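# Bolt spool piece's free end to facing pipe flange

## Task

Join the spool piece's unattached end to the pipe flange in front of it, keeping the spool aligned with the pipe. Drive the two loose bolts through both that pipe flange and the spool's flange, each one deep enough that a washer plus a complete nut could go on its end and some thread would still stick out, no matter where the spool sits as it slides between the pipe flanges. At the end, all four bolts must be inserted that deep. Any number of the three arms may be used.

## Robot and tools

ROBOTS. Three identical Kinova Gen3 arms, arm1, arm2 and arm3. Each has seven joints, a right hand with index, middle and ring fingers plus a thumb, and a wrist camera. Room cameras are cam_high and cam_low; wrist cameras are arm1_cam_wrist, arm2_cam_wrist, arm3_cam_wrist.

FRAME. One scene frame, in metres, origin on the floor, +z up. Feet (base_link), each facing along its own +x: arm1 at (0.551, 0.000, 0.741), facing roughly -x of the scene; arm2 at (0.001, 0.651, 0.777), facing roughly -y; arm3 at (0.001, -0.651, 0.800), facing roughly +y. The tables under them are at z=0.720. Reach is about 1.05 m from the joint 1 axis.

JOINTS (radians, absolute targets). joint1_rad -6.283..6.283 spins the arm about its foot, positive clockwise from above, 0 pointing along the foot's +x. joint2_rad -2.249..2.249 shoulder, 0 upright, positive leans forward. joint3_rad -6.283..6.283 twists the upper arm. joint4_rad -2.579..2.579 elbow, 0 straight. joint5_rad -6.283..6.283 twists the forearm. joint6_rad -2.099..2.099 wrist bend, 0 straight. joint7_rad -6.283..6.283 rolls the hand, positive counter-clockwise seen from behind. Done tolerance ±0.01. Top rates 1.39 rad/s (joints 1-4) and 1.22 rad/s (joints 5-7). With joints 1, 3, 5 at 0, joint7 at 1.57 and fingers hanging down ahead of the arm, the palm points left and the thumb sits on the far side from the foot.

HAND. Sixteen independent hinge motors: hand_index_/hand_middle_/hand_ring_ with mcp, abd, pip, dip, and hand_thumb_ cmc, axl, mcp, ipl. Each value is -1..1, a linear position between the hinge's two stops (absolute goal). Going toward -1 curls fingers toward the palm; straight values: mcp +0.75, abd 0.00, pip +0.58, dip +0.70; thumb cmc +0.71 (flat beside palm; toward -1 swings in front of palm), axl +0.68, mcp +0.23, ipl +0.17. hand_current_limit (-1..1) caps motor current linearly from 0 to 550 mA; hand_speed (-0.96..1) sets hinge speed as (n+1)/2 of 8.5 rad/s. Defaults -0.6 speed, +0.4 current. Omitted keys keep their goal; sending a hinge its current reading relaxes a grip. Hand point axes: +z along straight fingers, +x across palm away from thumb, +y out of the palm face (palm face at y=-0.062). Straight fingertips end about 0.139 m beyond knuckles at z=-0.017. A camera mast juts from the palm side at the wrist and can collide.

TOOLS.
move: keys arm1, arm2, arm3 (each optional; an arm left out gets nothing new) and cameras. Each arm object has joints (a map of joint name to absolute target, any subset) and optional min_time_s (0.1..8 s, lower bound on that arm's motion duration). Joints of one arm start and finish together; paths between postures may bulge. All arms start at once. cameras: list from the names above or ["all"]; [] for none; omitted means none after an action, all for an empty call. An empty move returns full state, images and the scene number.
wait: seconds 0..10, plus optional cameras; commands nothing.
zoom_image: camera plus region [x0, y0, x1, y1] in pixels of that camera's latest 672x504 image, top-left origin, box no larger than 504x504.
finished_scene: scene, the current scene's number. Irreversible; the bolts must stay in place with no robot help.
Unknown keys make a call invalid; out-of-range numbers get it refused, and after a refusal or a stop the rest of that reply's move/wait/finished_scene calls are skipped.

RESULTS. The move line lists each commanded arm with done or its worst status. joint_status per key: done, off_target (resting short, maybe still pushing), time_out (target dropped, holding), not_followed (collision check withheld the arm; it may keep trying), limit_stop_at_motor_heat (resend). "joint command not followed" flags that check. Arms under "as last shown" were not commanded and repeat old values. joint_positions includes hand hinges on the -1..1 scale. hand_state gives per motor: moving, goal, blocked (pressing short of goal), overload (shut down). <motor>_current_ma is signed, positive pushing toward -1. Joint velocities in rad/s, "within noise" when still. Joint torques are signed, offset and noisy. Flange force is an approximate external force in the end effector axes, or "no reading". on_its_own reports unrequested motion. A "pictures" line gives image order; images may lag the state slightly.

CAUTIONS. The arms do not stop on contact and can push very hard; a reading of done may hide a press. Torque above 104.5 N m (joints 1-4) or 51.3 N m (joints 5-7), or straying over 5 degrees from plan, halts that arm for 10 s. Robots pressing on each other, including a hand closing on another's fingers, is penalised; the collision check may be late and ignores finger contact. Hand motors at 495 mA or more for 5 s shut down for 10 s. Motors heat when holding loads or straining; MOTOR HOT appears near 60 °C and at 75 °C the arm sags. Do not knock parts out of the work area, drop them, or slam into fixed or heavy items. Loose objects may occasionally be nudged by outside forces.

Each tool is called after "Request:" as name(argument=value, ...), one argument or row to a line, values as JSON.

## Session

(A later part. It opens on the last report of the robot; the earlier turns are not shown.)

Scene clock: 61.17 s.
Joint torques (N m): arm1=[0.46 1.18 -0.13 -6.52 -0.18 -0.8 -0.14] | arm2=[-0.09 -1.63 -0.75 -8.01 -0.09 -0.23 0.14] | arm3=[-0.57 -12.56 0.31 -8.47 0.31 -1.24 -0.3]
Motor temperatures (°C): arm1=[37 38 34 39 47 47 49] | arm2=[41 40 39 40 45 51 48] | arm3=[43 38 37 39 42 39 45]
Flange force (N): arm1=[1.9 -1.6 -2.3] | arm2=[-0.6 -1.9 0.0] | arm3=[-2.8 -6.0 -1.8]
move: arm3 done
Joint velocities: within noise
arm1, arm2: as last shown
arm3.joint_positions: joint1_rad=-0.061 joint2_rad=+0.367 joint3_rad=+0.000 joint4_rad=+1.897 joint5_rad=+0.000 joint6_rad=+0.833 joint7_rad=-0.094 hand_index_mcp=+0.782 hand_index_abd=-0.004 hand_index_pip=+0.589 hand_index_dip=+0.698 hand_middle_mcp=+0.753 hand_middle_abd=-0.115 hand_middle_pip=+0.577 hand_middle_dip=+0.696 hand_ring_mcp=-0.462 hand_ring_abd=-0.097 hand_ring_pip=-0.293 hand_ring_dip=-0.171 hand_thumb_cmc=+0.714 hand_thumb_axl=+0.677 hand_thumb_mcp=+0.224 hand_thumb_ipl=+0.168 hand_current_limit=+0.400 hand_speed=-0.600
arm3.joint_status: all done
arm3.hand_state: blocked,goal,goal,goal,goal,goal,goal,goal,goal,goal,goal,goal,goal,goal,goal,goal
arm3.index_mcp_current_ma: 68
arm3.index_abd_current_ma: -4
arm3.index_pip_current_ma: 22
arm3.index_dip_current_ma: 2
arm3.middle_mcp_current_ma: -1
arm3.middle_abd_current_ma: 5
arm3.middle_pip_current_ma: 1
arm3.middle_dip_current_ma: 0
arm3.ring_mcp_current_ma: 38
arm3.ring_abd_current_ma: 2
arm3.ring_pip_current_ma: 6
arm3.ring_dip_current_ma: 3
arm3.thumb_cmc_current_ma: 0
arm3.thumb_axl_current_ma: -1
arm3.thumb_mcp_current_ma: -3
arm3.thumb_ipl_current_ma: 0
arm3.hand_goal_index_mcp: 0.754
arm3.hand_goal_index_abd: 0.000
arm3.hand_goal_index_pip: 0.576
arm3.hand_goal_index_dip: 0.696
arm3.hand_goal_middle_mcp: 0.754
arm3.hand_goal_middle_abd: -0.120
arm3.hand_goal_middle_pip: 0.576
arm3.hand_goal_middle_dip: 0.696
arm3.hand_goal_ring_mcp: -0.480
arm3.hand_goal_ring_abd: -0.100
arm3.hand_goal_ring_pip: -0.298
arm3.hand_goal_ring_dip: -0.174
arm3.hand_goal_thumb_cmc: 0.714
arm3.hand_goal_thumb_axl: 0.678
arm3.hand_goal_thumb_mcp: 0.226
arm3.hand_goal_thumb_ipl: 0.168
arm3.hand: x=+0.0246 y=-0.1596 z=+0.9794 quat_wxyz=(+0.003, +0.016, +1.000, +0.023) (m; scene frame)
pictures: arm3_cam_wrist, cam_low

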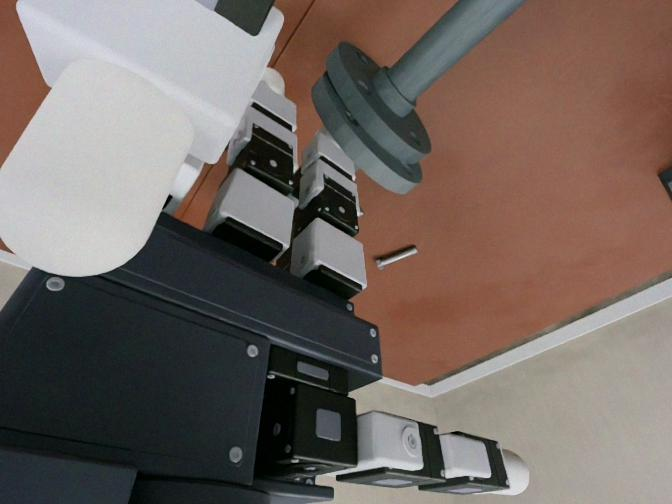

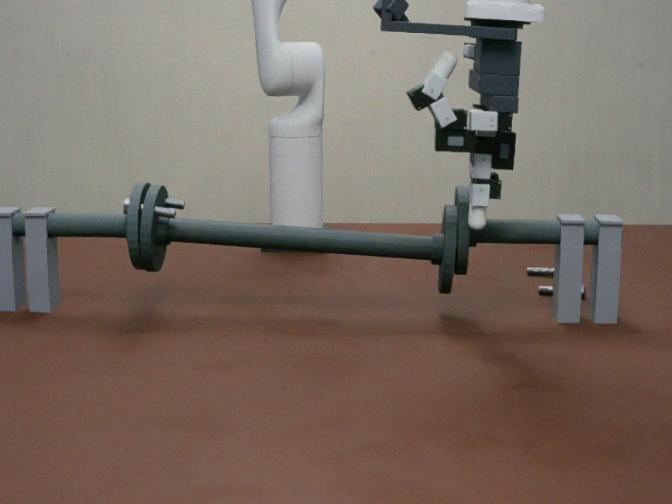

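Request:
move(
  arm3={"joints":{"joint1_rad":-0.0822,"joint2_rad":0.2796,"joint4_rad":2.0472,"joint6_rad":0.7698,"joint7_rad":-0.1157},"min_time_s":1.5},
  arm2={"joints":{"hand_thumb_cmc":-0.57,"hand_index_mcp":1.0,"hand_middle_mcp":1.0,"hand_ring_mcp":1.0,"hand_index_pip":0.38,"hand_middle_pip":0.38,"hand_ring_pip":0.38}},
)

Request:
move(
  arm3={"joints":{"joint1_rad":-0.0808,"joint2_rad":0.1541,"joint4_rad":1.9,"joint6_rad":1.0875,"joint7_rad":-0.1143,"hand_middle_abd":0},"min_time_s":2},
  arm2={"joints":{"joint1_rad":-0.1796,"joint2_rad":0.9612,"joint3_rad":0,"joint4_rad":0.6378,"joint5_rad":0,"joint6_rad":1.5426,"joint7_rad":1.3368},"min_time_s":3},
  cameras=["arm2_cam_wrist","cam_high","cam_low"],
)

Scene clock: 78.27 s.
Joint torques (N m): arm1=[0.51 1.16 -0.18 -6.57 -0.19 -0.79 -0.12] | arm2=[-0.11 -1.57 -0.79 -7.98 -0.12 -0.16 0.13] | arm3=[-0.67 -10.98 0.15 -7.49 0.17 -0.57 -0.39]
Motor temperatures (°C): arm1=[37 38 34 39 47 47 49] | arm2=[41 39 39 40 45 51 48] | arm3=[43 38 37 39 42 39 45]
Flange force (N): arm1=[2.0 -1.7 -2.1] | arm2=[-0.5 -2.1 0.1] | arm3=[-3.5 -3.9 -0.2]
move: arm2 done; arm3 done
Joint velocities: within noise
arm1.joint_positions: joint1_rad=-0.397 joint2_rad=-0.403 joint3_rad=-0.161 joint4_rad=+1.313 joint5_rad=-0.014 joint6_rad=+2.068 joint7_rad=+1.960 hand_index_mcp=+0.753 hand_index_abd=+0.000 hand_index_pip=+0.577 hand_index_dip=+0.696 hand_middle_mcp=+0.753 hand_middle_abd=+0.000 hand_middle_pip=+0.577 hand_middle_dip=+0.696 hand_ring_mcp=+0.753 hand_ring_abd=+0.000 hand_ring_pip=+0.577 hand_ring_dip=+0.696 hand_thumb_cmc=+0.714 hand_thumb_axl=+0.677 hand_thumb_mcp=+0.224 hand_thumb_ipl=+0.168 hand_current_limit=+0.400 hand_speed=-0.600
arm1.joint_status: not commanded
arm1.hand_state: goal,goal,goal,goal,goal,goal,goal,goal,goal,goal,goal,goal,goal,goal,goal,goal
arm1.index_mcp_current_ma: 0
arm1.index_abd_current_ma: 0
arm1.index_pip_current_ma: 0
arm1.index_dip_current_ma: 0
arm1.middle_mcp_current_ma: 0
arm1.middle_abd_current_ma: 0
arm1.middle_pip_current_ma: 0
arm1.middle_dip_current_ma: 0
arm1.ring_mcp_current_ma: 0
arm1.ring_abd_current_ma: 0
arm1.ring_pip_current_ma: 0
arm1.ring_dip_current_ma: 0
arm1.thumb_cmc_current_ma: 0
arm1.thumb_axl_current_ma: 0
arm1.thumb_mcp_current_ma: -2
arm1.thumb_ipl_current_ma: 0
arm1.hand_goal_index_mcp: 0.754
arm1.hand_goal_index_abd: 0.000
arm1.hand_goal_index_pip: 0.576
arm1.hand_goal_index_dip: 0.696
arm1.hand_goal_middle_mcp: 0.754
arm1.hand_goal_middle_abd: 0.000
arm1.hand_goal_middle_pip: 0.576
arm1.hand_goal_middle_dip: 0.696
arm1.hand_goal_ring_mcp: 0.754
arm1.hand_goal_ring_abd: 0.000
arm1.hand_goal_ring_pip: 0.576
arm1.hand_goal_ring_dip: 0.696
arm1.hand_goal_thumb_cmc: 0.714
arm1.hand_goal_thumb_axl: 0.678
arm1.hand_goal_thumb_mcp: 0.226
arm1.hand_goal_thumb_ipl: 0.168
arm1.hand: x=+0.4890 y=-0.1242 z=+1.3033 quat_wxyz=(+0.014, -0.892, -0.445, +0.084) (m; scene frame)
arm2.joint_positions: joint1_rad=-0.065 joint2_rad=-0.339 joint3_rad=-0.044 joint4_rad=+1.526 joint5_rad=+0.003 joint6_rad=+1.837 joint7_rad=+1.596 hand_index_mcp=+0.991 hand_index_abd=+0.000 hand_index_pip=+0.382 hand_index_dip=+0.696 hand_middle_mcp=+0.991 hand_middle_abd=+0.000 hand_middle_pip=+0.382 hand_middle_dip=+0.696 hand_ring_mcp=+0.991 hand_ring_abd=+0.000 hand_ring_pip=+0.383 hand_ring_dip=+0.696 hand_thumb_cmc=-0.569 hand_thumb_axl=+0.677 hand_thumb_mcp=+0.224 hand_thumb_ipl=+0.168 hand_current_limit=+0.400 hand_speed=-0.600
arm2.joint_status: all done
arm2.hand_state: goal,goal,goal,goal,goal,goal,goal,goal,goal,goal,goal,goal,goal,goal,goal,goal
arm2.index_mcp_current_ma: -39
arm2.index_abd_current_ma: 0
arm2.index_pip_current_ma: 8
arm2.index_dip_current_ma: 0
arm2.middle_mcp_current_ma: -39
arm2.middle_abd_current_ma: 0
arm2.middle_pip_current_ma: 8
arm2.middle_dip_current_ma: 0
arm2.ring_mcp_current_ma: -42
arm2.ring_abd_current_ma: 0
arm2.ring_pip_current_ma: 10
arm2.ring_dip_current_ma: 0
arm2.thumb_cmc_current_ma: 6
arm2.thumb_axl_current_ma: -3
arm2.thumb_mcp_current_ma: -12
arm2.thumb_ipl_current_ma: -1
arm2.hand_goal_index_mcp: 1.000
arm2.hand_goal_index_abd: 0.000
arm2.hand_goal_index_pip: 0.380
arm2.hand_goal_index_dip: 0.696
arm2.hand_goal_middle_mcp: 1.000
arm2.hand_goal_middle_abd: 0.000
arm2.hand_goal_middle_pip: 0.380
arm2.hand_goal_middle_dip: 0.696
arm2.hand_goal_ring_mcp: 1.000
arm2.hand_goal_ring_abd: 0.000
arm2.hand_goal_ring_pip: 0.380
arm2.hand_goal_ring_dip: 0.696
arm2.hand_goal_thumb_cmc: -0.570
arm2.hand_goal_thumb_axl: 0.678
arm2.hand_goal_thumb_mcp: 0.226
arm2.hand_goal_thumb_ipl: 0.168
arm2.hand: x=+0.0785 y=+0.4558 z=+1.2804 quat_wxyz=(+0.041, +0.671, +0.738, -0.052) (m; scene frame)
arm3.joint_positions: joint1_rad=-0.082 joint2_rad=+0.280 joint3_rad=+0.000 joint4_rad=+2.047 joint5_rad=+0.000 joint6_rad=+0.770 joint7_rad=-0.116 hand_index_mcp=+0.756 hand_index_abd=-0.003 hand_index_pip=+0.578 hand_index_dip=+0.698 hand_middle_mcp=+0.753 hand_middle_abd=-0.115 hand_middle_pip=+0.577 hand_middle_dip=+0.696 hand_ring_mcp=-0.462 hand_ring_abd=-0.097 hand_ring_pip=-0.293 hand_ring_dip=-0.171 hand_thumb_cmc=+0.714 hand_thumb_axl=+0.677 hand_thumb_mcp=+0.224 hand_thumb_ipl=+0.168 hand_current_limit=+0.400 hand_speed=-0.600
arm3.joint_status: all done
arm3.hand_state: goal,goal,goal,goal,goal,goal,goal,goal,goal,goal,goal,goal,goal,goal,goal,goal
arm3.index_mcp_current_ma: 2
arm3.index_abd_current_ma: -3
arm3.index_pip_current_ma: 2
arm3.index_dip_current_ma: 2
arm3.middle_mcp_current_ma: -1
arm3.middle_abd_current_ma: 5
arm3.middle_pip_current_ma: 1
arm3.middle_dip_current_ma: 0
arm3.ring_mcp_current_ma: 38
arm3.ring_abd_current_ma: 2
arm3.ring_pip_current_ma: 6
arm3.ring_dip_current_ma: 3
arm3.thumb_cmc_current_ma: 0
arm3.thumb_axl_current_ma: -1
arm3.thumb_mcp_current_ma: -3
arm3.thumb_ipl_current_ma: 0
arm3.hand_goal_index_mcp: 0.754
arm3.hand_goal_index_abd: 0.000
arm3.hand_goal_index_pip: 0.576
arm3.hand_goal_index_dip: 0.696
arm3.hand_goal_middle_mcp: 0.754
arm3.hand_goal_middle_abd: -0.120
arm3.hand_goal_middle_pip: 0.576
arm3.hand_goal_middle_dip: 0.696
arm3.hand_goal_ring_mcp: -0.480
arm3.hand_goal_ring_abd: -0.100
arm3.hand_goal_ring_pip: -0.298
arm3.hand_goal_ring_dip: -0.174
arm3.hand_goal_thumb_cmc: 0.714
arm3.hand_goal_thumb_axl: 0.678
arm3.hand_goal_thumb_mcp: 0.226
arm3.hand_goal_thumb_ipl: 0.168
arm3.hand: x=+0.0200 y=-0.2076 z=+0.9761 quat_wxyz=(+0.003, +0.016, +1.000, +0.023) (m; scene frame)
pictures: none

Scene clock: 81.67 s.
Joint torques (N m): arm1=[0.53 1.16 -0.14 -6.57 -0.18 -0.79 -0.13] | arm2=[-0.07 -23.99 -0.41 -8.3 -0.16 0.17 0.11] | arm3=[-0.8 -9.87 0.11 -8.74 0.18 -0.44 -0.38]
Motor temperatures (°C): arm1=[37 38 34 39 47 47 49] | arm2=[41 40 39 40 45 51 48] | arm3=[43 38 37 39 42 39 45]
Flange force (N): arm1=[1.9 -1.7 -2.1] | arm2=[0.6 -0.1 0.2] | arm3=[-3.3 -4.1 1.3]
move: arm2 done; arm3 done
Joint velocities: within noise
arm1: as last shown
arm2.joint_positions: joint1_rad=-0.180 joint2_rad=+0.961 joint3_rad=+0.000 joint4_rad=+0.638 joint5_rad=+0.000 joint6_rad=+1.543 joint7_rad=+1.337 hand_index_mcp=+0.991 hand_index_abd=+0.000 hand_index_pip=+0.382 hand_index_dip=+0.696 hand_middle_mcp=+0.991 hand_middle_abd=+0.000 hand_middle_pip=+0.382 hand_middle_dip=+0.696 hand_ring_mcp=+0.991 hand_ring_abd=+0.000 hand_ring_pip=+0.383 hand_ring_dip=+0.696 hand_thumb_cmc=-0.569 hand_thumb_axl=+0.677 hand_thumb_mcp=+0.223 hand_thumb_ipl=+0.168 hand_current_limit=+0.400 hand_speed=-0.600
arm2.joint_status: all done
arm2.hand_state: goal,goal,goal,goal,goal,goal,goal,goal,goal,goal,goal,goal,goal,goal,goal,goal
arm2.index_mcp_current_ma: -39
arm2.index_abd_current_ma: 0
arm2.index_pip_current_ma: 8
arm2.index_dip_current_ma: 0
arm2.middle_mcp_current_ma: -39
arm2.middle_abd_current_ma: 0
arm2.middle_pip_current_ma: 8
arm2.middle_dip_current_ma: 0
arm2.ring_mcp_current_ma: -42
arm2.ring_abd_current_ma: 0
arm2.ring_pip_current_ma: 10
arm2.ring_dip_current_ma: 0
arm2.thumb_cmc_current_ma: 5
arm2.thumb_axl_current_ma: -3
arm2.thumb_mcp_current_ma: -14
arm2.thumb_ipl_current_ma: -1
arm2.hand_goal_index_mcp: 1.000
arm2.hand_goal_index_abd: 0.000
arm2.hand_goal_index_pip: 0.380
arm2.hand_goal_index_dip: 0.696
arm2.hand_goal_middle_mcp: 1.000
arm2.hand_goal_middle_abd: 0.000
arm2.hand_goal_middle_pip: 0.380
arm2.hand_goal_middle_dip: 0.696
arm2.hand_goal_ring_mcp: 1.000
arm2.hand_goal_ring_abd: 0.000
arm2.hand_goal_ring_pip: 0.380
arm2.hand_goal_ring_dip: 0.696
arm2.hand_goal_thumb_cmc: -0.570
arm2.hand_goal_thumb_axl: 0.678
arm2.hand_goal_thumb_mcp: 0.226
arm2.hand_goal_thumb_ipl: 0.168
arm2.hand: x=+0.1530 y=-0.0320 z=+1.0008 quat_wxyz=(+0.004, +0.738, +0.674, -0.005) (m; scene frame)
arm3.joint_positions: joint1_rad=-0.081 joint2_rad=+0.154 joint3_rad=+0.000 joint4_rad=+1.900 joint5_rad=+0.000 joint6_rad=+1.087 joint7_rad=-0.114 hand_index_mcp=+0.755 hand_index_abd=-0.003 hand_index_pip=+0.578 hand_index_dip=+0.698 hand_middle_mcp=+0.753 hand_middle_abd=-0.004 hand_middle_pip=+0.577 hand_middle_dip=+0.696 hand_ring_mcp=-0.462 hand_ring_abd=-0.097 hand_ring_pip=-0.293 hand_ring_dip=-0.171 hand_thumb_cmc=+0.714 hand_thumb_axl=+0.677 hand_thumb_mcp=+0.224 hand_thumb_ipl=+0.168 hand_current_limit=+0.400 hand_speed=-0.600
arm3.joint_status: all done
arm3.hand_state: goal,goal,goal,goal,goal,goal,goal,goal,goal,goal,goal,goal,goal,goal,goal,goal
arm3.index_mcp_current_ma: 1
arm3.index_abd_current_ma: -3
arm3.index_pip_current_ma: 2
arm3.index_dip_current_ma: 2
arm3.middle_mcp_current_ma: -1
arm3.middle_abd_current_ma: -4
arm3.middle_pip_current_ma: 1
arm3.middle_dip_current_ma: 0
arm3.ring_mcp_current_ma: 38
arm3.ring_abd_current_ma: 2
arm3.ring_pip_current_ma: 6
arm3.ring_dip_current_ma: 3
arm3.thumb_cmc_current_ma: 0
arm3.thumb_axl_current_ma: -1
arm3.thumb_mcp_current_ma: -3
arm3.thumb_ipl_current_ma: 0
arm3.hand_goal_index_mcp: 0.754
arm3.hand_goal_index_abd: 0.000
arm3.hand_goal_index_pip: 0.576
arm3.hand_goal_index_dip: 0.696
arm3.hand_goal_middle_mcp: 0.754
arm3.hand_goal_middle_abd: 0.000
arm3.hand_goal_middle_pip: 0.576
arm3.hand_goal_middle_dip: 0.696
arm3.hand_goal_ring_mcp: -0.480
arm3.hand_goal_ring_abd: -0.100
arm3.hand_goal_ring_pip: -0.298
arm3.hand_goal_ring_dip: -0.174
arm3.hand_goal_thumb_cmc: 0.714
arm3.hand_goal_thumb_axl: 0.678
arm3.hand_goal_thumb_mcp: 0.226
arm3.hand_goal_thumb_ipl: 0.168
arm3.hand: x=+0.0209 y=-0.2229 z=+1.0531 quat_wxyz=(+0.005, +0.016, +1.000, +0.000) (m; scene frame)
pictures: arm2_cam_wrist, cam_high, cam_low

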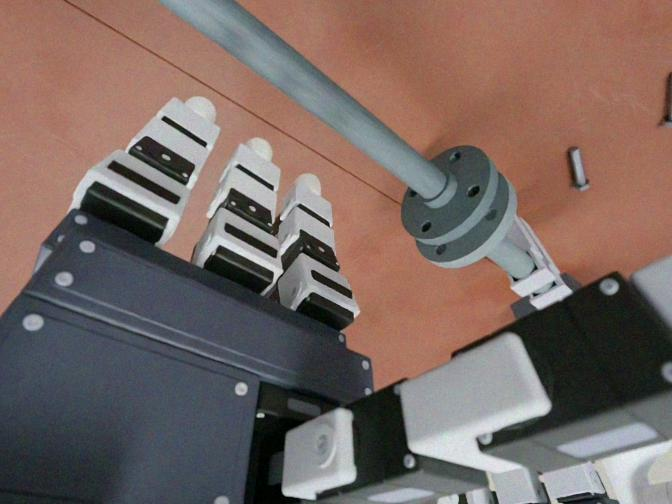

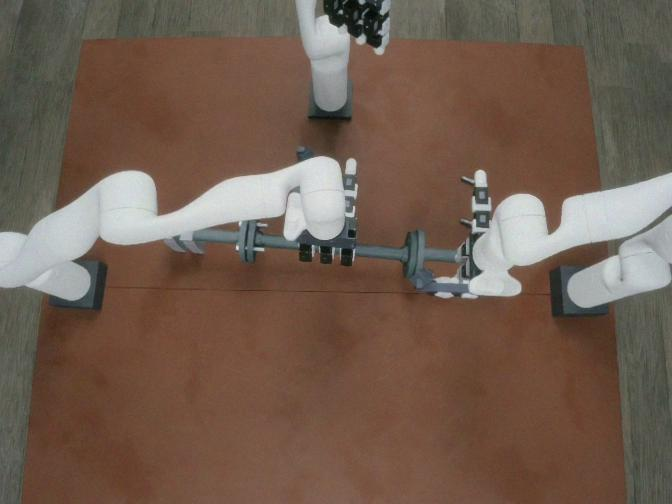

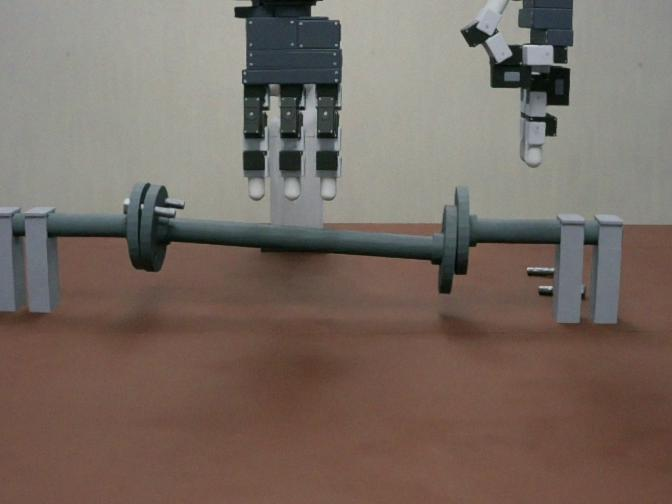

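Request:
move(
  arm2={"joints":{"joint2_rad":1.06,"joint4_rad":0.9029,"joint6_rad":1.1787},"min_time_s":3},
  arm3={"joints":{"joint1_rad":0.5061,"joint2_rad":0.1014,"joint4_rad":2.0347,"joint6_rad":1.0055,"joint7_rad":0.1646},"min_time_s":2.5},
)

Request:
move(
  arm2={"joints":{"hand_index_pip":-0.1,"hand_middle_pip":-0.1,"hand_ring_pip":-0.1}},
  arm3={"joints":{"joint1_rad":0.5035,"joint2_rad":0.2907,"joint4_rad":2.2149,"joint6_rad":0.6361,"joint7_rad":0.162},"min_time_s":2},
  cameras=["arm2_cam_wrist","arm3_cam_wrist","cam_low"],
)

Scene clock: 87.83 s.
Joint torques (N m): arm1=[0.52 1.23 -0.09 -6.57 -0.19 -0.81 -0.15] | arm2=[-0.08 -24.5 -0.39 -7.71 -0.13 0.18 0.15] | arm3=[-0.75 -8.47 0.1 -8.4 0.14 -0.46 -0.4]
Motor temperatures (°C): arm1=[37 38 34 39 47 47 49] | arm2=[41 40 39 40 45 51 48] | arm3=[43 38 37 39 42 39 45]
Flange force (N): arm1=[2.0 -1.5 -2.1] | arm2=[0.4 0.0 0.1] | arm3=[-2.1 -4.6 1.0]
move: arm2 done; arm3 done
Joint velocities: within noise
arm1: as last shown
arm2.joint_positions: joint1_rad=-0.180 joint2_rad=+1.060 joint3_rad=+0.000 joint4_rad=+0.903 joint5_rad=+0.000 joint6_rad=+1.179 joint7_rad=+1.337 hand_index_mcp=+0.991 hand_index_abd=+0.000 hand_index_pip=+0.382 hand_index_dip=+0.696 hand_middle_mcp=+0.991 hand_middle_abd=+0.000 hand_middle_pip=+0.382 hand_middle_dip=+0.696 hand_ring_mcp=+0.991 hand_ring_abd=+0.000 hand_ring_pip=+0.383 hand_ring_dip=+0.696 hand_thumb_cmc=-0.569 hand_thumb_axl=+0.677 hand_thumb_mcp=+0.223 hand_thumb_ipl=+0.168 hand_current_limit=+0.400 hand_speed=-0.600
arm2.joint_status: all done
arm2.hand_state: goal,goal,goal,goal,goal,goal,goal,goal,goal,goal,goal,goal,goal,goal,goal,goal
arm2.index_mcp_current_ma: -39
arm2.index_abd_current_ma: 0
arm2.index_pip_current_ma: 8
arm2.index_dip_current_ma: 0
arm2.middle_mcp_current_ma: -39
arm2.middle_abd_current_ma: 0
arm2.middle_pip_current_ma: 8
arm2.middle_dip_current_ma: 0
arm2.ring_mcp_current_ma: -42
arm2.ring_abd_current_ma: 0
arm2.ring_pip_current_ma: 10
arm2.ring_dip_current_ma: 0
arm2.thumb_cmc_current_ma: 5
arm2.thumb_axl_current_ma: -3
arm2.thumb_mcp_current_ma: -14
arm2.thumb_ipl_current_ma: -1
arm2.hand_goal_index_mcp: 1.000
arm2.hand_goal_index_abd: 0.000
arm2.hand_goal_index_pip: 0.380
arm2.hand_goal_index_dip: 0.696
arm2.hand_goal_middle_mcp: 1.000
arm2.hand_goal_middle_abd: 0.000
arm2.hand_goal_middle_pip: 0.380
arm2.hand_goal_middle_dip: 0.696
arm2.hand_goal_ring_mcp: 1.000
arm2.hand_goal_ring_abd: 0.000
arm2.hand_goal_ring_pip: 0.380
arm2.hand_goal_ring_dip: 0.696
arm2.hand_goal_thumb_cmc: -0.570
arm2.hand_goal_thumb_axl: 0.678
arm2.hand_goal_thumb_mcp: 0.226
arm2.hand_goal_thumb_ipl: 0.168
arm2.hand: x=+0.1527 y=-0.0323 z=+0.8544 quat_wxyz=(+0.004, +0.738, +0.674, -0.005) (m; scene frame)
arm3.joint_positions: joint1_rad=+0.506 joint2_rad=+0.101 joint3_rad=+0.000 joint4_rad=+2.035 joint5_rad=+0.000 joint6_rad=+1.006 joint7_rad=+0.165 hand_index_mcp=+0.755 hand_index_abd=-0.003 hand_index_pip=+0.578 hand_index_dip=+0.698 hand_middle_mcp=+0.753 hand_middle_abd=-0.004 hand_middle_pip=+0.577 hand_middle_dip=+0.696 hand_ring_mcp=-0.462 hand_ring_abd=-0.097 hand_ring_pip=-0.293 hand_ring_dip=-0.171 hand_thumb_cmc=+0.714 hand_thumb_axl=+0.677 hand_thumb_mcp=+0.224 hand_thumb_ipl=+0.168 hand_current_limit=+0.400 hand_speed=-0.600
arm3.joint_status: all done
arm3.hand_state: goal,goal,goal,goal,goal,goal,goal,goal,goal,goal,goal,goal,goal,goal,goal,goal
arm3.index_mcp_current_ma: 1
arm3.index_abd_current_ma: -3
arm3.index_pip_current_ma: 2
arm3.index_dip_current_ma: 2
arm3.middle_mcp_current_ma: -1
arm3.middle_abd_current_ma: -3
arm3.middle_pip_current_ma: 1
arm3.middle_dip_current_ma: 0
arm3.ring_mcp_current_ma: 38
arm3.ring_abd_current_ma: 2
arm3.ring_pip_current_ma: 6
arm3.ring_dip_current_ma: 3
arm3.thumb_cmc_current_ma: 0
arm3.thumb_axl_current_ma: -1
arm3.thumb_mcp_current_ma: -3
arm3.thumb_ipl_current_ma: 0
arm3.hand_goal_index_mcp: 0.754
arm3.hand_goal_index_abd: 0.000
arm3.hand_goal_index_pip: 0.576
arm3.hand_goal_index_dip: 0.696
arm3.hand_goal_middle_mcp: 0.754
arm3.hand_goal_middle_abd: 0.000
arm3.hand_goal_middle_pip: 0.576
arm3.hand_goal_middle_dip: 0.696
arm3.hand_goal_ring_mcp: -0.480
arm3.hand_goal_ring_abd: -0.100
arm3.hand_goal_ring_pip: -0.298
arm3.hand_goal_ring_dip: -0.174
arm3.hand_goal_thumb_cmc: 0.714
arm3.hand_goal_thumb_axl: 0.678
arm3.hand_goal_thumb_mcp: 0.226
arm3.hand_goal_thumb_ipl: 0.168
arm3.hand: x=+0.2196 y=-0.3208 z=+1.0355 quat_wxyz=(+0.005, +0.169, +0.986, +0.001) (m; scene frame)
pictures: none

Scene clock: 90.23 s.
Joint torques (N m): arm1=[0.49 1.22 -0.15 -6.51 -0.22 -0.81 -0.12] | arm2=[-0.08 -24.47 -0.39 -7.71 -0.19 0.17 0.14] | arm3=[-0.74 -9.89 0.1 -6.42 0.13 -0.46 -0.4]
Motor temperatures (°C): arm1=[37 38 34 39 47 47 49] | arm2=[41 40 39 40 45 51 48] | arm3=[43 38 37 39 42 39 45]
Flange force (N): arm1=[2.0 -1.6 -2.3] | arm2=[0.5 0.0 0.1] | arm3=[-2.7 -5.0 -0.5]
move: arm2 done; arm3 done
Joint velocities: within noise
arm1: as last shown
arm2.joint_positions: joint1_rad=-0.180 joint2_rad=+1.060 joint3_rad=+0.000 joint4_rad=+0.903 joint5_rad=+0.000 joint6_rad=+1.179 joint7_rad=+1.337 hand_index_mcp=+0.993 hand_index_abd=+0.000 hand_index_pip=-0.096 hand_index_dip=+0.696 hand_middle_mcp=+0.993 hand_middle_abd=+0.000 hand_middle_pip=-0.096 hand_middle_dip=+0.696 hand_ring_mcp=+0.993 hand_ring_abd=+0.000 hand_ring_pip=-0.095 hand_ring_dip=+0.696 hand_thumb_cmc=-0.569 hand_thumb_axl=+0.677 hand_thumb_mcp=+0.223 hand_thumb_ipl=+0.168 hand_current_limit=+0.400 hand_speed=-0.600
arm2.joint_status: all done
arm2.hand_state: goal,goal,goal,goal,goal,goal,goal,goal,goal,goal,goal,goal,goal,goal,goal,goal
arm2.index_mcp_current_ma: -29
arm2.index_abd_current_ma: 0
arm2.index_pip_current_ma: 17
arm2.index_dip_current_ma: 0
arm2.middle_mcp_current_ma: -29
arm2.middle_abd_current_ma: 0
arm2.middle_pip_current_ma: 18
arm2.middle_dip_current_ma: 0
arm2.ring_mcp_current_ma: -32
arm2.ring_abd_current_ma: 0
arm2.ring_pip_current_ma: 22
arm2.ring_dip_current_ma: 0
arm2.thumb_cmc_current_ma: 5
arm2.thumb_axl_current_ma: -3
arm2.thumb_mcp_current_ma: -14
arm2.thumb_ipl_current_ma: -1
arm2.hand_goal_index_mcp: 1.000
arm2.hand_goal_index_abd: 0.000
arm2.hand_goal_index_pip: -0.100
arm2.hand_goal_index_dip: 0.696
arm2.hand_goal_middle_mcp: 1.000
arm2.hand_goal_middle_abd: 0.000
arm2.hand_goal_middle_pip: -0.100
arm2.hand_goal_middle_dip: 0.696
arm2.hand_goal_ring_mcp: 1.000
arm2.hand_goal_ring_abd: 0.000
arm2.hand_goal_ring_pip: -0.100
arm2.hand_goal_ring_dip: 0.696
arm2.hand_goal_thumb_cmc: -0.570
arm2.hand_goal_thumb_axl: 0.678
arm2.hand_goal_thumb_mcp: 0.226
arm2.hand_goal_thumb_ipl: 0.168
arm2.hand: x=+0.1527 y=-0.0323 z=+0.8544 quat_wxyz=(+0.004, +0.738, +0.674, -0.005) (m; scene frame)
arm3.joint_positions: joint1_rad=+0.504 joint2_rad=+0.291 joint3_rad=+0.000 joint4_rad=+2.215 joint5_rad=+0.000 joint6_rad=+0.636 joint7_rad=+0.162 hand_index_mcp=+0.755 hand_index_abd=-0.003 hand_index_pip=+0.578 hand_index_dip=+0.698 hand_middle_mcp=+0.753 hand_middle_abd=-0.004 hand_middle_pip=+0.577 hand_middle_dip=+0.696 hand_ring_mcp=-0.462 hand_ring_abd=-0.097 hand_ring_pip=-0.293 hand_ring_dip=-0.171 hand_thumb_cmc=+0.714 hand_thumb_axl=+0.677 hand_thumb_mcp=+0.224 hand_thumb_ipl=+0.168 hand_current_limit=+0.400 hand_speed=-0.600
arm3.joint_status: all done
arm3.hand_state: goal,goal,goal,goal,goal,goal,goal,goal,goal,goal,goal,goal,goal,goal,goal,goal
arm3.index_mcp_current_ma: 1
arm3.index_abd_current_ma: -3
arm3.index_pip_current_ma: 2
arm3.index_dip_current_ma: 2
arm3.middle_mcp_current_ma: -1
arm3.middle_abd_current_ma: -3
arm3.middle_pip_current_ma: 1
arm3.middle_dip_current_ma: 0
arm3.ring_mcp_current_ma: 38
arm3.ring_abd_current_ma: 2
arm3.ring_pip_current_ma: 6
arm3.ring_dip_current_ma: 3
arm3.thumb_cmc_current_ma: 0
arm3.thumb_axl_current_ma: -1
arm3.thumb_mcp_current_ma: -3
arm3.thumb_ipl_current_ma: 0
arm3.hand_goal_index_mcp: 0.754
arm3.hand_goal_index_abd: 0.000
arm3.hand_goal_index_pip: 0.576
arm3.hand_goal_index_dip: 0.696
arm3.hand_goal_middle_mcp: 0.754
arm3.hand_goal_middle_abd: 0.000
arm3.hand_goal_middle_pip: 0.576
arm3.hand_goal_middle_dip: 0.696
arm3.hand_goal_ring_mcp: -0.480
arm3.hand_goal_ring_abd: -0.100
arm3.hand_goal_ring_pip: -0.298
arm3.hand_goal_ring_dip: -0.174
arm3.hand_goal_thumb_cmc: 0.714
arm3.hand_goal_thumb_axl: 0.678
arm3.hand_goal_thumb_mcp: 0.226
arm3.hand_goal_thumb_ipl: 0.168
arm3.hand: x=+0.2195 y=-0.3210 z=+0.9355 quat_wxyz=(+0.005, +0.169, +0.986, +0.001) (m; scene frame)
pictures: arm2_cam_wrist, arm3_cam_wrist, cam_low

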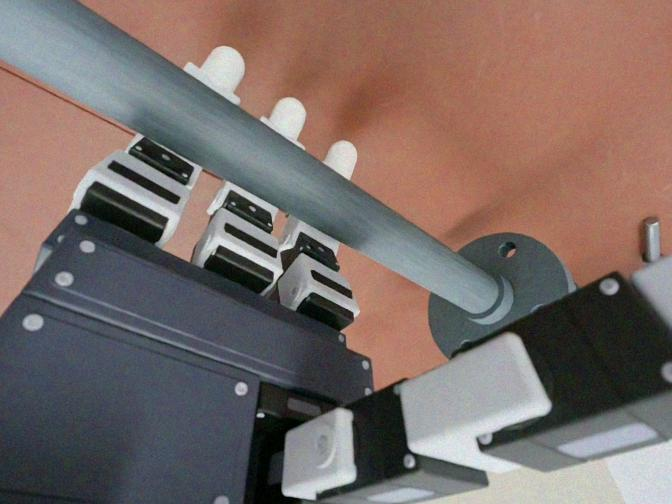

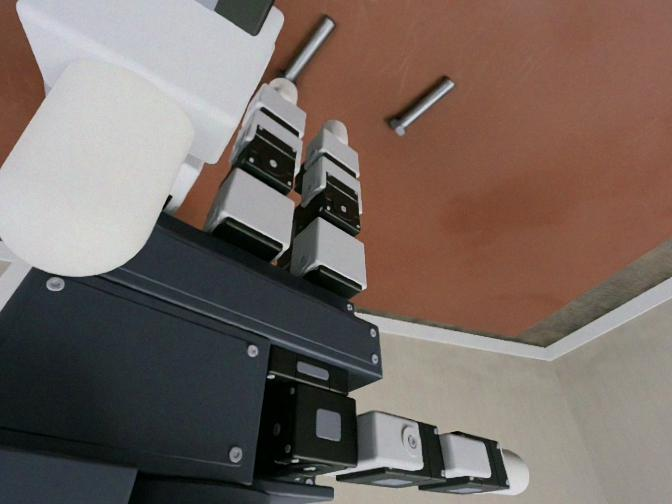

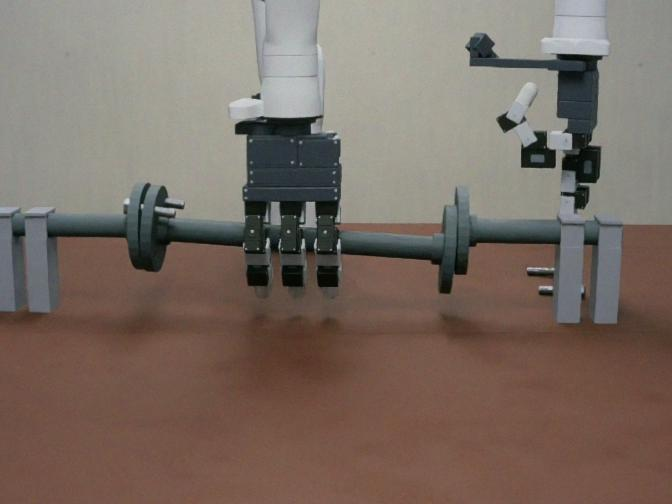

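Request:
zoom_image(
  camera="arm3_cam_wrist",
  region=[260, 0, 480, 160],
)

Request:
zoom_image(
  camera="cam_low",
  region=[220, 160, 480, 330],
)

Scaled by 2.291.

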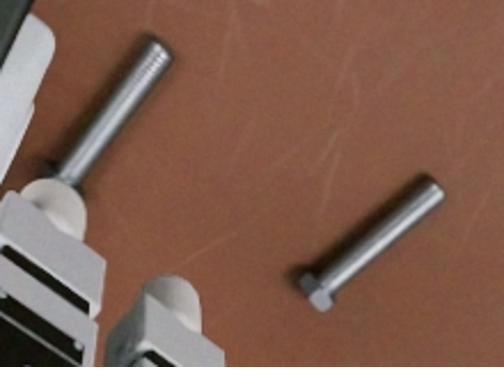

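Scaled by 1.938.

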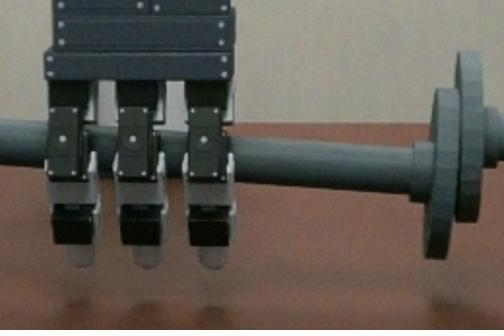

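Request:
move(
  arm2={"joints":{"joint2_rad":1.0893,"joint4_rad":0.9225,"joint6_rad":1.1298},"min_time_s":2},
  arm3={"joints":{"joint1_rad":0.4808,"joint2_rad":0.4475,"joint4_rad":2.2906,"joint6_rad":0.4035,"joint7_rad":0.1393},"min_time_s":2},
)

Request:
move(
  arm2={"joints":{"hand_index_mcp":0.754,"hand_middle_mcp":0.754,"hand_ring_mcp":0.754,"hand_speed":-0.7}},
  cameras=["arm2_cam_wrist","arm3_cam_wrist","cam_low"],
)

Request:
zoom_image(
  camera="arm3_cam_wrist",
  region=[260, 0, 480, 160],
)

Request:
zoom_image(
  camera="cam_low",
  region=[220, 160, 480, 330],
)

Scene clock: 101.03 s.
Joint torques (N m): arm1=[0.46 1.25 -0.24 -6.6 -0.15 -0.76 -0.15] | arm2=[-8.9 -2.99 -8.07 -0.94 -4.3 -2.9 -0.4] | arm3=[-0.73 -11.12 0.14 -4.74 0.11 -0.49 -0.37]
Motor temperatures (°C): arm1=[37 38 34 39 47 47 49] | arm2=[41 40 39 40 45 51 48] | arm3=[43 38 37 39 42 39 45]
Flange force (N): arm1=[2.3 -1.8 -1.7] | arm2=[3.2 -15.1 -36.9] | arm3=[-3.0 -4.4 -1.3]
move: arm2 done; arm3 done
Joint velocities: within noise
arm1: as last shown
arm2.joint_positions: joint1_rad=-0.180 joint2_rad=+1.089 joint3_rad=+0.000 joint4_rad=+0.922 joint5_rad=+0.000 joint6_rad=+1.130 joint7_rad=+1.337 hand_index_mcp=+0.996 hand_index_abd=-0.008 hand_index_pip=-0.109 hand_index_dip=+0.692 hand_middle_mcp=+1.000 hand_middle_abd=-0.012 hand_middle_pip=-0.117 hand_middle_dip=+0.688 hand_ring_mcp=+1.001 hand_ring_abd=-0.013 hand_ring_pip=-0.124 hand_ring_dip=+0.693 hand_thumb_cmc=-0.569 hand_thumb_axl=+0.677 hand_thumb_mcp=+0.223 hand_thumb_ipl=+0.168 hand_current_limit=+0.400 hand_speed=-0.600
arm2.joint_status: all done
arm2.hand_state: goal,goal,goal,goal,goal,goal,goal,goal,goal,goal,blocked,goal,goal,goal,goal,goal
arm2.index_mcp_current_ma: -17
arm2.index_abd_current_ma: -29
arm2.index_pip_current_ma: -39
arm2.index_dip_current_ma: -16
arm2.middle_mcp_current_ma: 0
arm2.middle_abd_current_ma: -43
arm2.middle_pip_current_ma: -75
arm2.middle_dip_current_ma: -33
arm2.ring_mcp_current_ma: 4
arm2.ring_abd_current_ma: -48
arm2.ring_pip_current_ma: -107
arm2.ring_dip_current_ma: -12
arm2.thumb_cmc_current_ma: 5
arm2.thumb_axl_current_ma: -3
arm2.thumb_mcp_current_ma: -14
arm2.thumb_ipl_current_ma: -1
arm2.hand_goal_index_mcp: 1.000
arm2.hand_goal_index_abd: 0.000
arm2.hand_goal_index_pip: -0.100
arm2.hand_goal_index_dip: 0.696
arm2.hand_goal_middle_mcp: 1.000
arm2.hand_goal_middle_abd: 0.000
arm2.hand_goal_middle_pip: -0.100
arm2.hand_goal_middle_dip: 0.696
arm2.hand_goal_ring_mcp: 1.000
arm2.hand_goal_ring_abd: 0.000
arm2.hand_goal_ring_pip: -0.100
arm2.hand_goal_ring_dip: 0.696
arm2.hand_goal_thumb_cmc: -0.570
arm2.hand_goal_thumb_axl: 0.678
arm2.hand_goal_thumb_mcp: 0.226
arm2.hand_goal_thumb_ipl: 0.168
arm2.hand: x=+0.1524 y=-0.0323 z=+0.8295 quat_wxyz=(+0.004, +0.738, +0.674, -0.005) (m; scene frame)
arm3.joint_positions: joint1_rad=+0.481 joint2_rad=+0.447 joint3_rad=+0.000 joint4_rad=+2.291 joint5_rad=+0.000 joint6_rad=+0.404 joint7_rad=+0.139 hand_index_mcp=+0.755 hand_index_abd=-0.003 hand_index_pip=+0.578 hand_index_dip=+0.698 hand_middle_mcp=+0.753 hand_middle_abd=-0.004 hand_middle_pip=+0.577 hand_middle_dip=+0.696 hand_ring_mcp=-0.462 hand_ring_abd=-0.097 hand_ring_pip=-0.293 hand_ring_dip=-0.171 hand_thumb_cmc=+0.714 hand_thumb_axl=+0.677 hand_thumb_mcp=+0.224 hand_thumb_ipl=+0.168 hand_current_limit=+0.400 hand_speed=-0.600
arm3.joint_status: all done
arm3.hand_state: goal,goal,goal,goal,goal,goal,goal,goal,goal,goal,goal,goal,goal,goal,goal,goal
arm3.index_mcp_current_ma: 1
arm3.index_abd_current_ma: -3
arm3.index_pip_current_ma: 2
arm3.index_dip_current_ma: 2
arm3.middle_mcp_current_ma: -1
arm3.middle_abd_current_ma: -3
arm3.middle_pip_current_ma: 1
arm3.middle_dip_current_ma: 0
arm3.ring_mcp_current_ma: 38
arm3.ring_abd_current_ma: 2
arm3.ring_pip_current_ma: 6
arm3.ring_dip_current_ma: 3
arm3.thumb_cmc_current_ma: 0
arm3.thumb_axl_current_ma: -1
arm3.thumb_mcp_current_ma: -3
arm3.thumb_ipl_current_ma: 0
arm3.hand_goal_index_mcp: 0.754
arm3.hand_goal_index_abd: 0.000
arm3.hand_goal_index_pip: 0.576
arm3.hand_goal_index_dip: 0.696
arm3.hand_goal_middle_mcp: 0.754
arm3.hand_goal_middle_abd: 0.000
arm3.hand_goal_middle_pip: 0.576
arm3.hand_goal_middle_dip: 0.696
arm3.hand_goal_ring_mcp: -0.480
arm3.hand_goal_ring_abd: -0.100
arm3.hand_goal_ring_pip: -0.298
arm3.hand_goal_ring_dip: -0.174
arm3.hand_goal_thumb_cmc: 0.714
arm3.hand_goal_thumb_axl: 0.678
arm3.hand_goal_thumb_mcp: 0.226
arm3.hand_goal_thumb_ipl: 0.168
arm3.hand: x=+0.2134 y=-0.3187 z=+0.8755 quat_wxyz=(+0.005, +0.169, +0.986, +0.001) (m; scene frame)
pictures: none

Scene clock: 101.53 s.
Joint torques (N m): arm1=[0.52 1.22 -0.18 -6.64 -0.15 -0.79 -0.17] | arm2=[-10.36 -2.31 -9.46 -0.72 -4.99 -2.89 -0.22] | arm3=[-0.78 -11.09 0.12 -4.79 0.16 -0.53 -0.4]
Motor temperatures (°C): arm1=[37 38 34 39 47 47 49] | arm2=[41 40 39 40 45 51 48] | arm3=[43 38 37 39 42 39 45]
Flange force (N): arm1=[2.3 -1.8 -1.7] | arm2=[3.2 -17.0 -37.9] | arm3=[-3.2 -4.5 -1.6]
move: arm2 off_target
Joint velocities: within noise
arm1, arm3: as last shown
arm2.joint_positions: joint1_rad=-0.180 joint2_rad=+1.089 joint3_rad=+0.000 joint4_rad=+0.923 joint5_rad=+0.000 joint6_rad=+1.130 joint7_rad=+1.337 hand_index_mcp=+0.986 hand_index_abd=-0.009 hand_index_pip=-0.104 hand_index_dip=+0.694 hand_middle_mcp=+0.995 hand_middle_abd=-0.012 hand_middle_pip=-0.118 hand_middle_dip=+0.688 hand_ring_mcp=+0.998 hand_ring_abd=-0.013 hand_ring_pip=-0.125 hand_ring_dip=+0.692 hand_thumb_cmc=-0.569 hand_thumb_axl=+0.677 hand_thumb_mcp=+0.223 hand_thumb_ipl=+0.168 hand_current_limit=+0.400 hand_speed=-0.700
arm2.joint_status: hand_index_mcp off_target (ended at +0.986, target +0.754); hand_middle_mcp off_target (ended at +0.995, target +0.754); hand_ring_mcp off_target (ended at +0.998, target +0.754); the others done
arm2.hand_state: blocked,goal,goal,goal,blocked,goal,goal,goal,blocked,goal,blocked,goal,goal,goal,goal,goal
arm2.index_mcp_current_ma: 385
arm2.index_abd_current_ma: -31
arm2.index_pip_current_ma: -16
arm2.index_dip_current_ma: -6
arm2.middle_mcp_current_ma: 385
arm2.middle_abd_current_ma: -44
arm2.middle_pip_current_ma: -77
arm2.middle_dip_current_ma: -34
arm2.ring_mcp_current_ma: 385
arm2.ring_abd_current_ma: -50
arm2.ring_pip_current_ma: -112
arm2.ring_dip_current_ma: -17
arm2.thumb_cmc_current_ma: 5
arm2.thumb_axl_current_ma: -3
arm2.thumb_mcp_current_ma: -14
arm2.thumb_ipl_current_ma: -1
arm2.hand_goal_index_mcp: 0.754
arm2.hand_goal_index_abd: 0.000
arm2.hand_goal_index_pip: -0.100
arm2.hand_goal_index_dip: 0.696
arm2.hand_goal_middle_mcp: 0.754
arm2.hand_goal_middle_abd: 0.000
arm2.hand_goal_middle_pip: -0.100
arm2.hand_goal_middle_dip: 0.696
arm2.hand_goal_ring_mcp: 0.754
arm2.hand_goal_ring_abd: 0.000
arm2.hand_goal_ring_pip: -0.100
arm2.hand_goal_ring_dip: 0.696
arm2.hand_goal_thumb_cmc: -0.570
arm2.hand_goal_thumb_axl: 0.678
arm2.hand_goal_thumb_mcp: 0.226
arm2.hand_goal_thumb_ipl: 0.168
arm2.hand: x=+0.1525 y=-0.0323 z=+0.8295 quat_wxyz=(+0.004, +0.738, +0.674, -0.005) (m; scene frame)
arm3.joint_positions: joint1_rad=+0.481 joint2_rad=+0.447 joint3_rad=+0.000 joint4_rad=+2.291 joint5_rad=+0.000 joint6_rad=+0.403 joint7_rad=+0.139 hand_index_mcp=+0.755 hand_index_abd=-0.003 hand_index_pip=+0.578 hand_index_dip=+0.698 hand_middle_mcp=+0.753 hand_middle_abd=-0.004 hand_middle_pip=+0.577 hand_middle_dip=+0.696 hand_ring_mcp=-0.462 hand_ring_abd=-0.097 hand_ring_pip=-0.293 hand_ring_dip=-0.171 hand_thumb_cmc=+0.714 hand_thumb_axl=+0.677 hand_thumb_mcp=+0.224 hand_thumb_ipl=+0.168 hand_current_limit=+0.400 hand_speed=-0.600
pictures: arm2_cam_wrist, arm3_cam_wrist, cam_low

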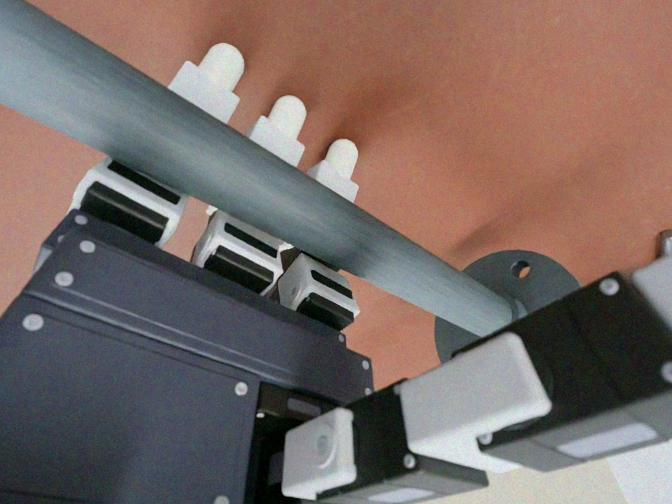

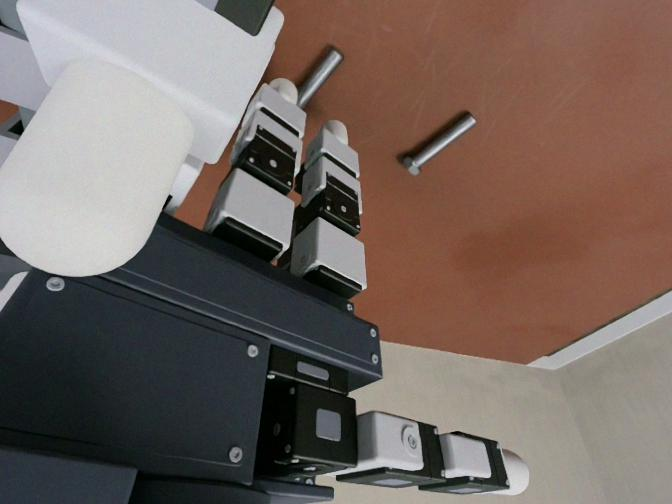

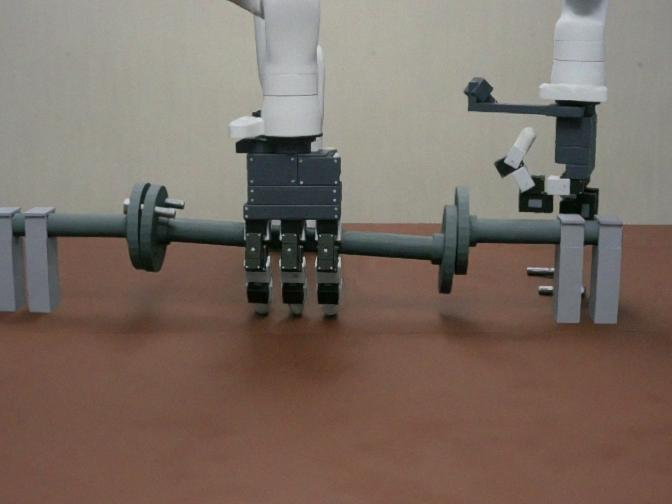

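Scaled by 2.291.

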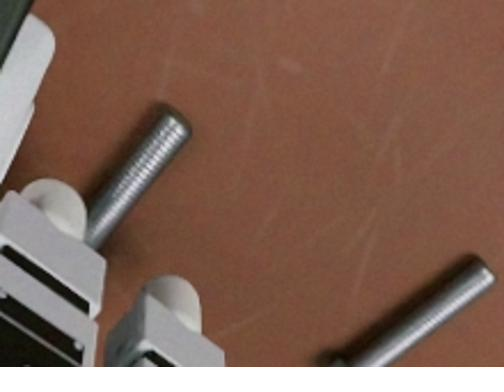

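Scaled by 1.938.

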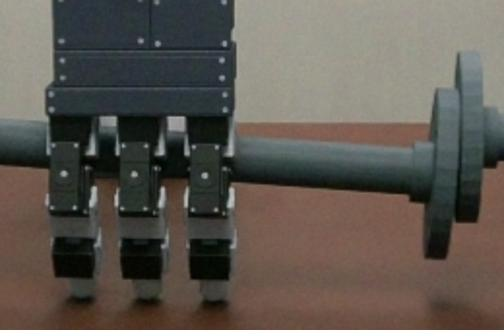

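Request:
move(
  arm2={"joints":{"hand_index_mcp":1.0,"hand_middle_mcp":1.0,"hand_ring_mcp":1.0,"hand_index_pip":-0.4,"hand_middle_pip":-0.4,"hand_ring_pip":-0.4}},
)

Request:
move(
  arm2={"joints":{"hand_index_mcp":0.754,"hand_middle_mcp":0.754,"hand_ring_mcp":0.754}},
  cameras=["arm2_cam_wrist","cam_low"],
)

Request:
zoom_image(
  camera="cam_low",
  region=[220, 160, 480, 330],
)

Scene clock: 103.73 s.
Joint torques (N m): arm1=[0.57 1.21 -0.2 -6.56 -0.2 -0.8 -0.13] | arm2=[-10.83 -8.78 -10.06 -3.14 -5.78 -2.81 -0.68] | arm3=[-0.79 -11.01 0.17 -4.7 0.13 -0.48 -0.36]
Motor temperatures (°C): arm1=[37 38 34 39 47 47 49] | arm2=[42 40 39 40 45 52 48] | arm3=[43 38 37 39 42 39 45]
Flange force (N): arm1=[2.2 -1.9 -2.1] | arm2=[0.9 -18.0 -28.1] | arm3=[-3.2 -4.4 -1.7]
move: arm2 off_target
Joint velocities: within noise
arm1, arm3: as last shown
arm2.joint_positions: joint1_rad=-0.180 joint2_rad=+1.089 joint3_rad=+0.000 joint4_rad=+0.923 joint5_rad=+0.000 joint6_rad=+1.130 joint7_rad=+1.337 hand_index_mcp=+1.000 hand_index_abd=-0.004 hand_index_pip=-0.394 hand_index_dip=+0.698 hand_middle_mcp=+1.000 hand_middle_abd=-0.004 hand_middle_pip=-0.394 hand_middle_dip=+0.700 hand_ring_mcp=+1.003 hand_ring_abd=-0.010 hand_ring_pip=-0.167 hand_ring_dip=+0.734 hand_thumb_cmc=-0.569 hand_thumb_axl=+0.677 hand_thumb_mcp=+0.223 hand_thumb_ipl=+0.168 hand_current_limit=+0.400 hand_speed=-0.700
arm2.joint_status: hand_ring_pip off_target (ended at -0.167, target -0.400); the others done
arm2.hand_state: goal,goal,goal,goal,goal,goal,goal,goal,goal,goal,blocked,blocked,goal,goal,goal,goal
arm2.index_mcp_current_ma: 1
arm2.index_abd_current_ma: -13
arm2.index_pip_current_ma: 23
arm2.index_dip_current_ma: 7
arm2.middle_mcp_current_ma: 1
arm2.middle_abd_current_ma: -13
arm2.middle_pip_current_ma: 24
arm2.middle_dip_current_ma: 15
arm2.ring_mcp_current_ma: 11
arm2.ring_abd_current_ma: -36
arm2.ring_pip_current_ma: 385
arm2.ring_dip_current_ma: 174
arm2.thumb_cmc_current_ma: 5
arm2.thumb_axl_current_ma: -3
arm2.thumb_mcp_current_ma: -14
arm2.thumb_ipl_current_ma: -1
arm2.hand_goal_index_mcp: 1.000
arm2.hand_goal_index_abd: 0.000
arm2.hand_goal_index_pip: -0.400
arm2.hand_goal_index_dip: 0.696
arm2.hand_goal_middle_mcp: 1.000
arm2.hand_goal_middle_abd: 0.000
arm2.hand_goal_middle_pip: -0.400
arm2.hand_goal_middle_dip: 0.696
arm2.hand_goal_ring_mcp: 1.000
arm2.hand_goal_ring_abd: 0.000
arm2.hand_goal_ring_pip: -0.400
arm2.hand_goal_ring_dip: 0.696
arm2.hand_goal_thumb_cmc: -0.570
arm2.hand_goal_thumb_axl: 0.678
arm2.hand_goal_thumb_mcp: 0.226
arm2.hand_goal_thumb_ipl: 0.168
arm2.hand: x=+0.1526 y=-0.0323 z=+0.8294 quat_wxyz=(+0.004, +0.738, +0.674, -0.005) (m; scene frame)
pictures: none

Scene clock: 104.40 s.
Joint torques (N m): arm1=[0.56 1.22 -0.24 -6.51 -0.22 -0.76 -0.17] | arm2=[-18.23 -13.55 -15.75 -5.64 -8.63 -3.14 -0.53] | arm3=[-0.75 -11.02 0.22 -4.75 0.08 -0.45 -0.39]
Motor temperatures (°C): arm1=[37 38 34 39 47 47 49] | arm2=[42 40 39 40 45 52 48] | arm3=[43 38 37 39 42 39 45]
Flange force (N): arm1=[2.2 -2.1 -2.1] | arm2=[-0.1 -29.0 -21.2] | arm3=[-3.1 -4.6 -1.5]
move: arm2 off_target
Joint velocities: within noise
arm1, arm3: as last shown
arm2.joint_positions: joint1_rad=-0.180 joint2_rad=+1.089 joint3_rad=+0.000 joint4_rad=+0.923 joint5_rad=+0.000 joint6_rad=+1.130 joint7_rad=+1.337 hand_index_mcp=+0.782 hand_index_abd=-0.003 hand_index_pip=-0.395 hand_index_dip=+0.698 hand_middle_mcp=+0.820 hand_middle_abd=-0.004 hand_middle_pip=-0.394 hand_middle_dip=+0.700 hand_ring_mcp=+0.999 hand_ring_abd=-0.010 hand_ring_pip=-0.176 hand_ring_dip=+0.735 hand_thumb_cmc=-0.569 hand_thumb_axl=+0.677 hand_thumb_mcp=+0.223 hand_thumb_ipl=+0.168 hand_current_limit=+0.400 hand_speed=-0.700
arm2.joint_status: hand_index_mcp off_target (ended at +0.782, target +0.754); hand_middle_mcp off_target (ended at +0.820, target +0.754); hand_ring_mcp off_target (ended at +0.999, target +0.754)
arm2.hand_state: blocked,goal,goal,goal,blocked,goal,goal,goal,blocked,goal,blocked,blocked,goal,goal,goal,goal
arm2.index_mcp_current_ma: 133
arm2.index_abd_current_ma: -12
arm2.index_pip_current_ma: 22
arm2.index_dip_current_ma: 7
arm2.middle_mcp_current_ma: 324
arm2.middle_abd_current_ma: -13
arm2.middle_pip_current_ma: 23
arm2.middle_dip_current_ma: 15
arm2.ring_mcp_current_ma: 385
arm2.ring_abd_current_ma: -36
arm2.ring_pip_current_ma: 385
arm2.ring_dip_current_ma: 178
arm2.thumb_cmc_current_ma: 5
arm2.thumb_axl_current_ma: -3
arm2.thumb_mcp_current_ma: -14
arm2.thumb_ipl_current_ma: -1
arm2.hand_goal_index_mcp: 0.754
arm2.hand_goal_index_abd: 0.000
arm2.hand_goal_index_pip: -0.400
arm2.hand_goal_index_dip: 0.696
arm2.hand_goal_middle_mcp: 0.754
arm2.hand_goal_middle_abd: 0.000
arm2.hand_goal_middle_pip: -0.400
arm2.hand_goal_middle_dip: 0.696
arm2.hand_goal_ring_mcp: 0.754
arm2.hand_goal_ring_abd: 0.000
arm2.hand_goal_ring_pip: -0.400
arm2.hand_goal_ring_dip: 0.696
arm2.hand_goal_thumb_cmc: -0.570
arm2.hand_goal_thumb_axl: 0.678
arm2.hand_goal_thumb_mcp: 0.226
arm2.hand_goal_thumb_ipl: 0.168
arm2.hand: x=+0.1526 y=-0.0323 z=+0.8295 quat_wxyz=(+0.004, +0.738, +0.674, -0.005) (m; scene frame)
pictures: arm2_cam_wrist, cam_low

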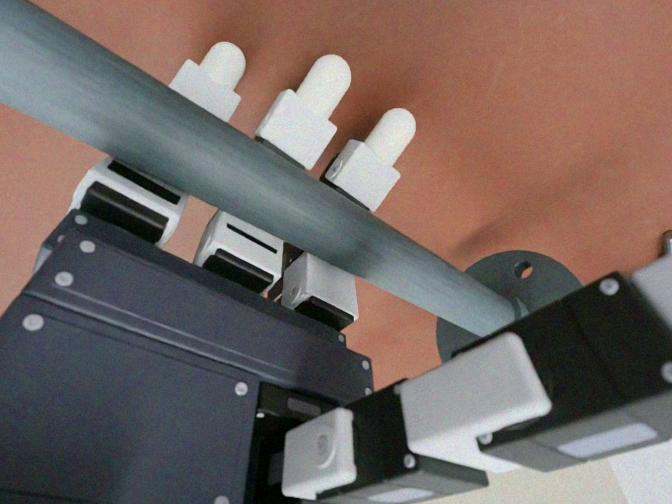

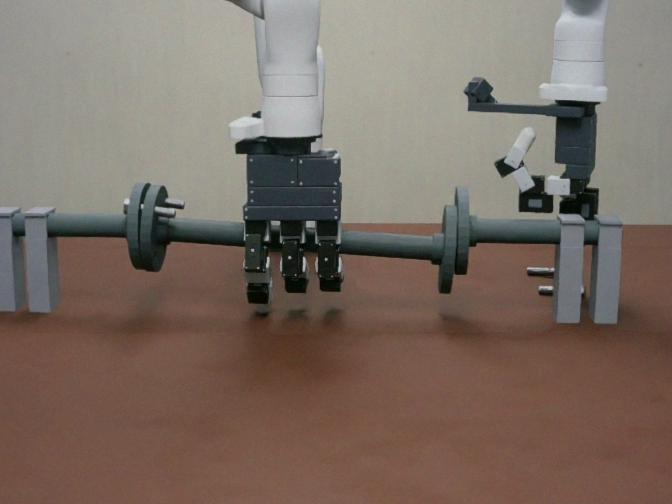

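Scaled by 1.938.

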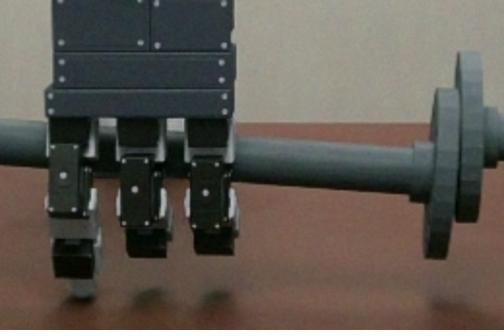

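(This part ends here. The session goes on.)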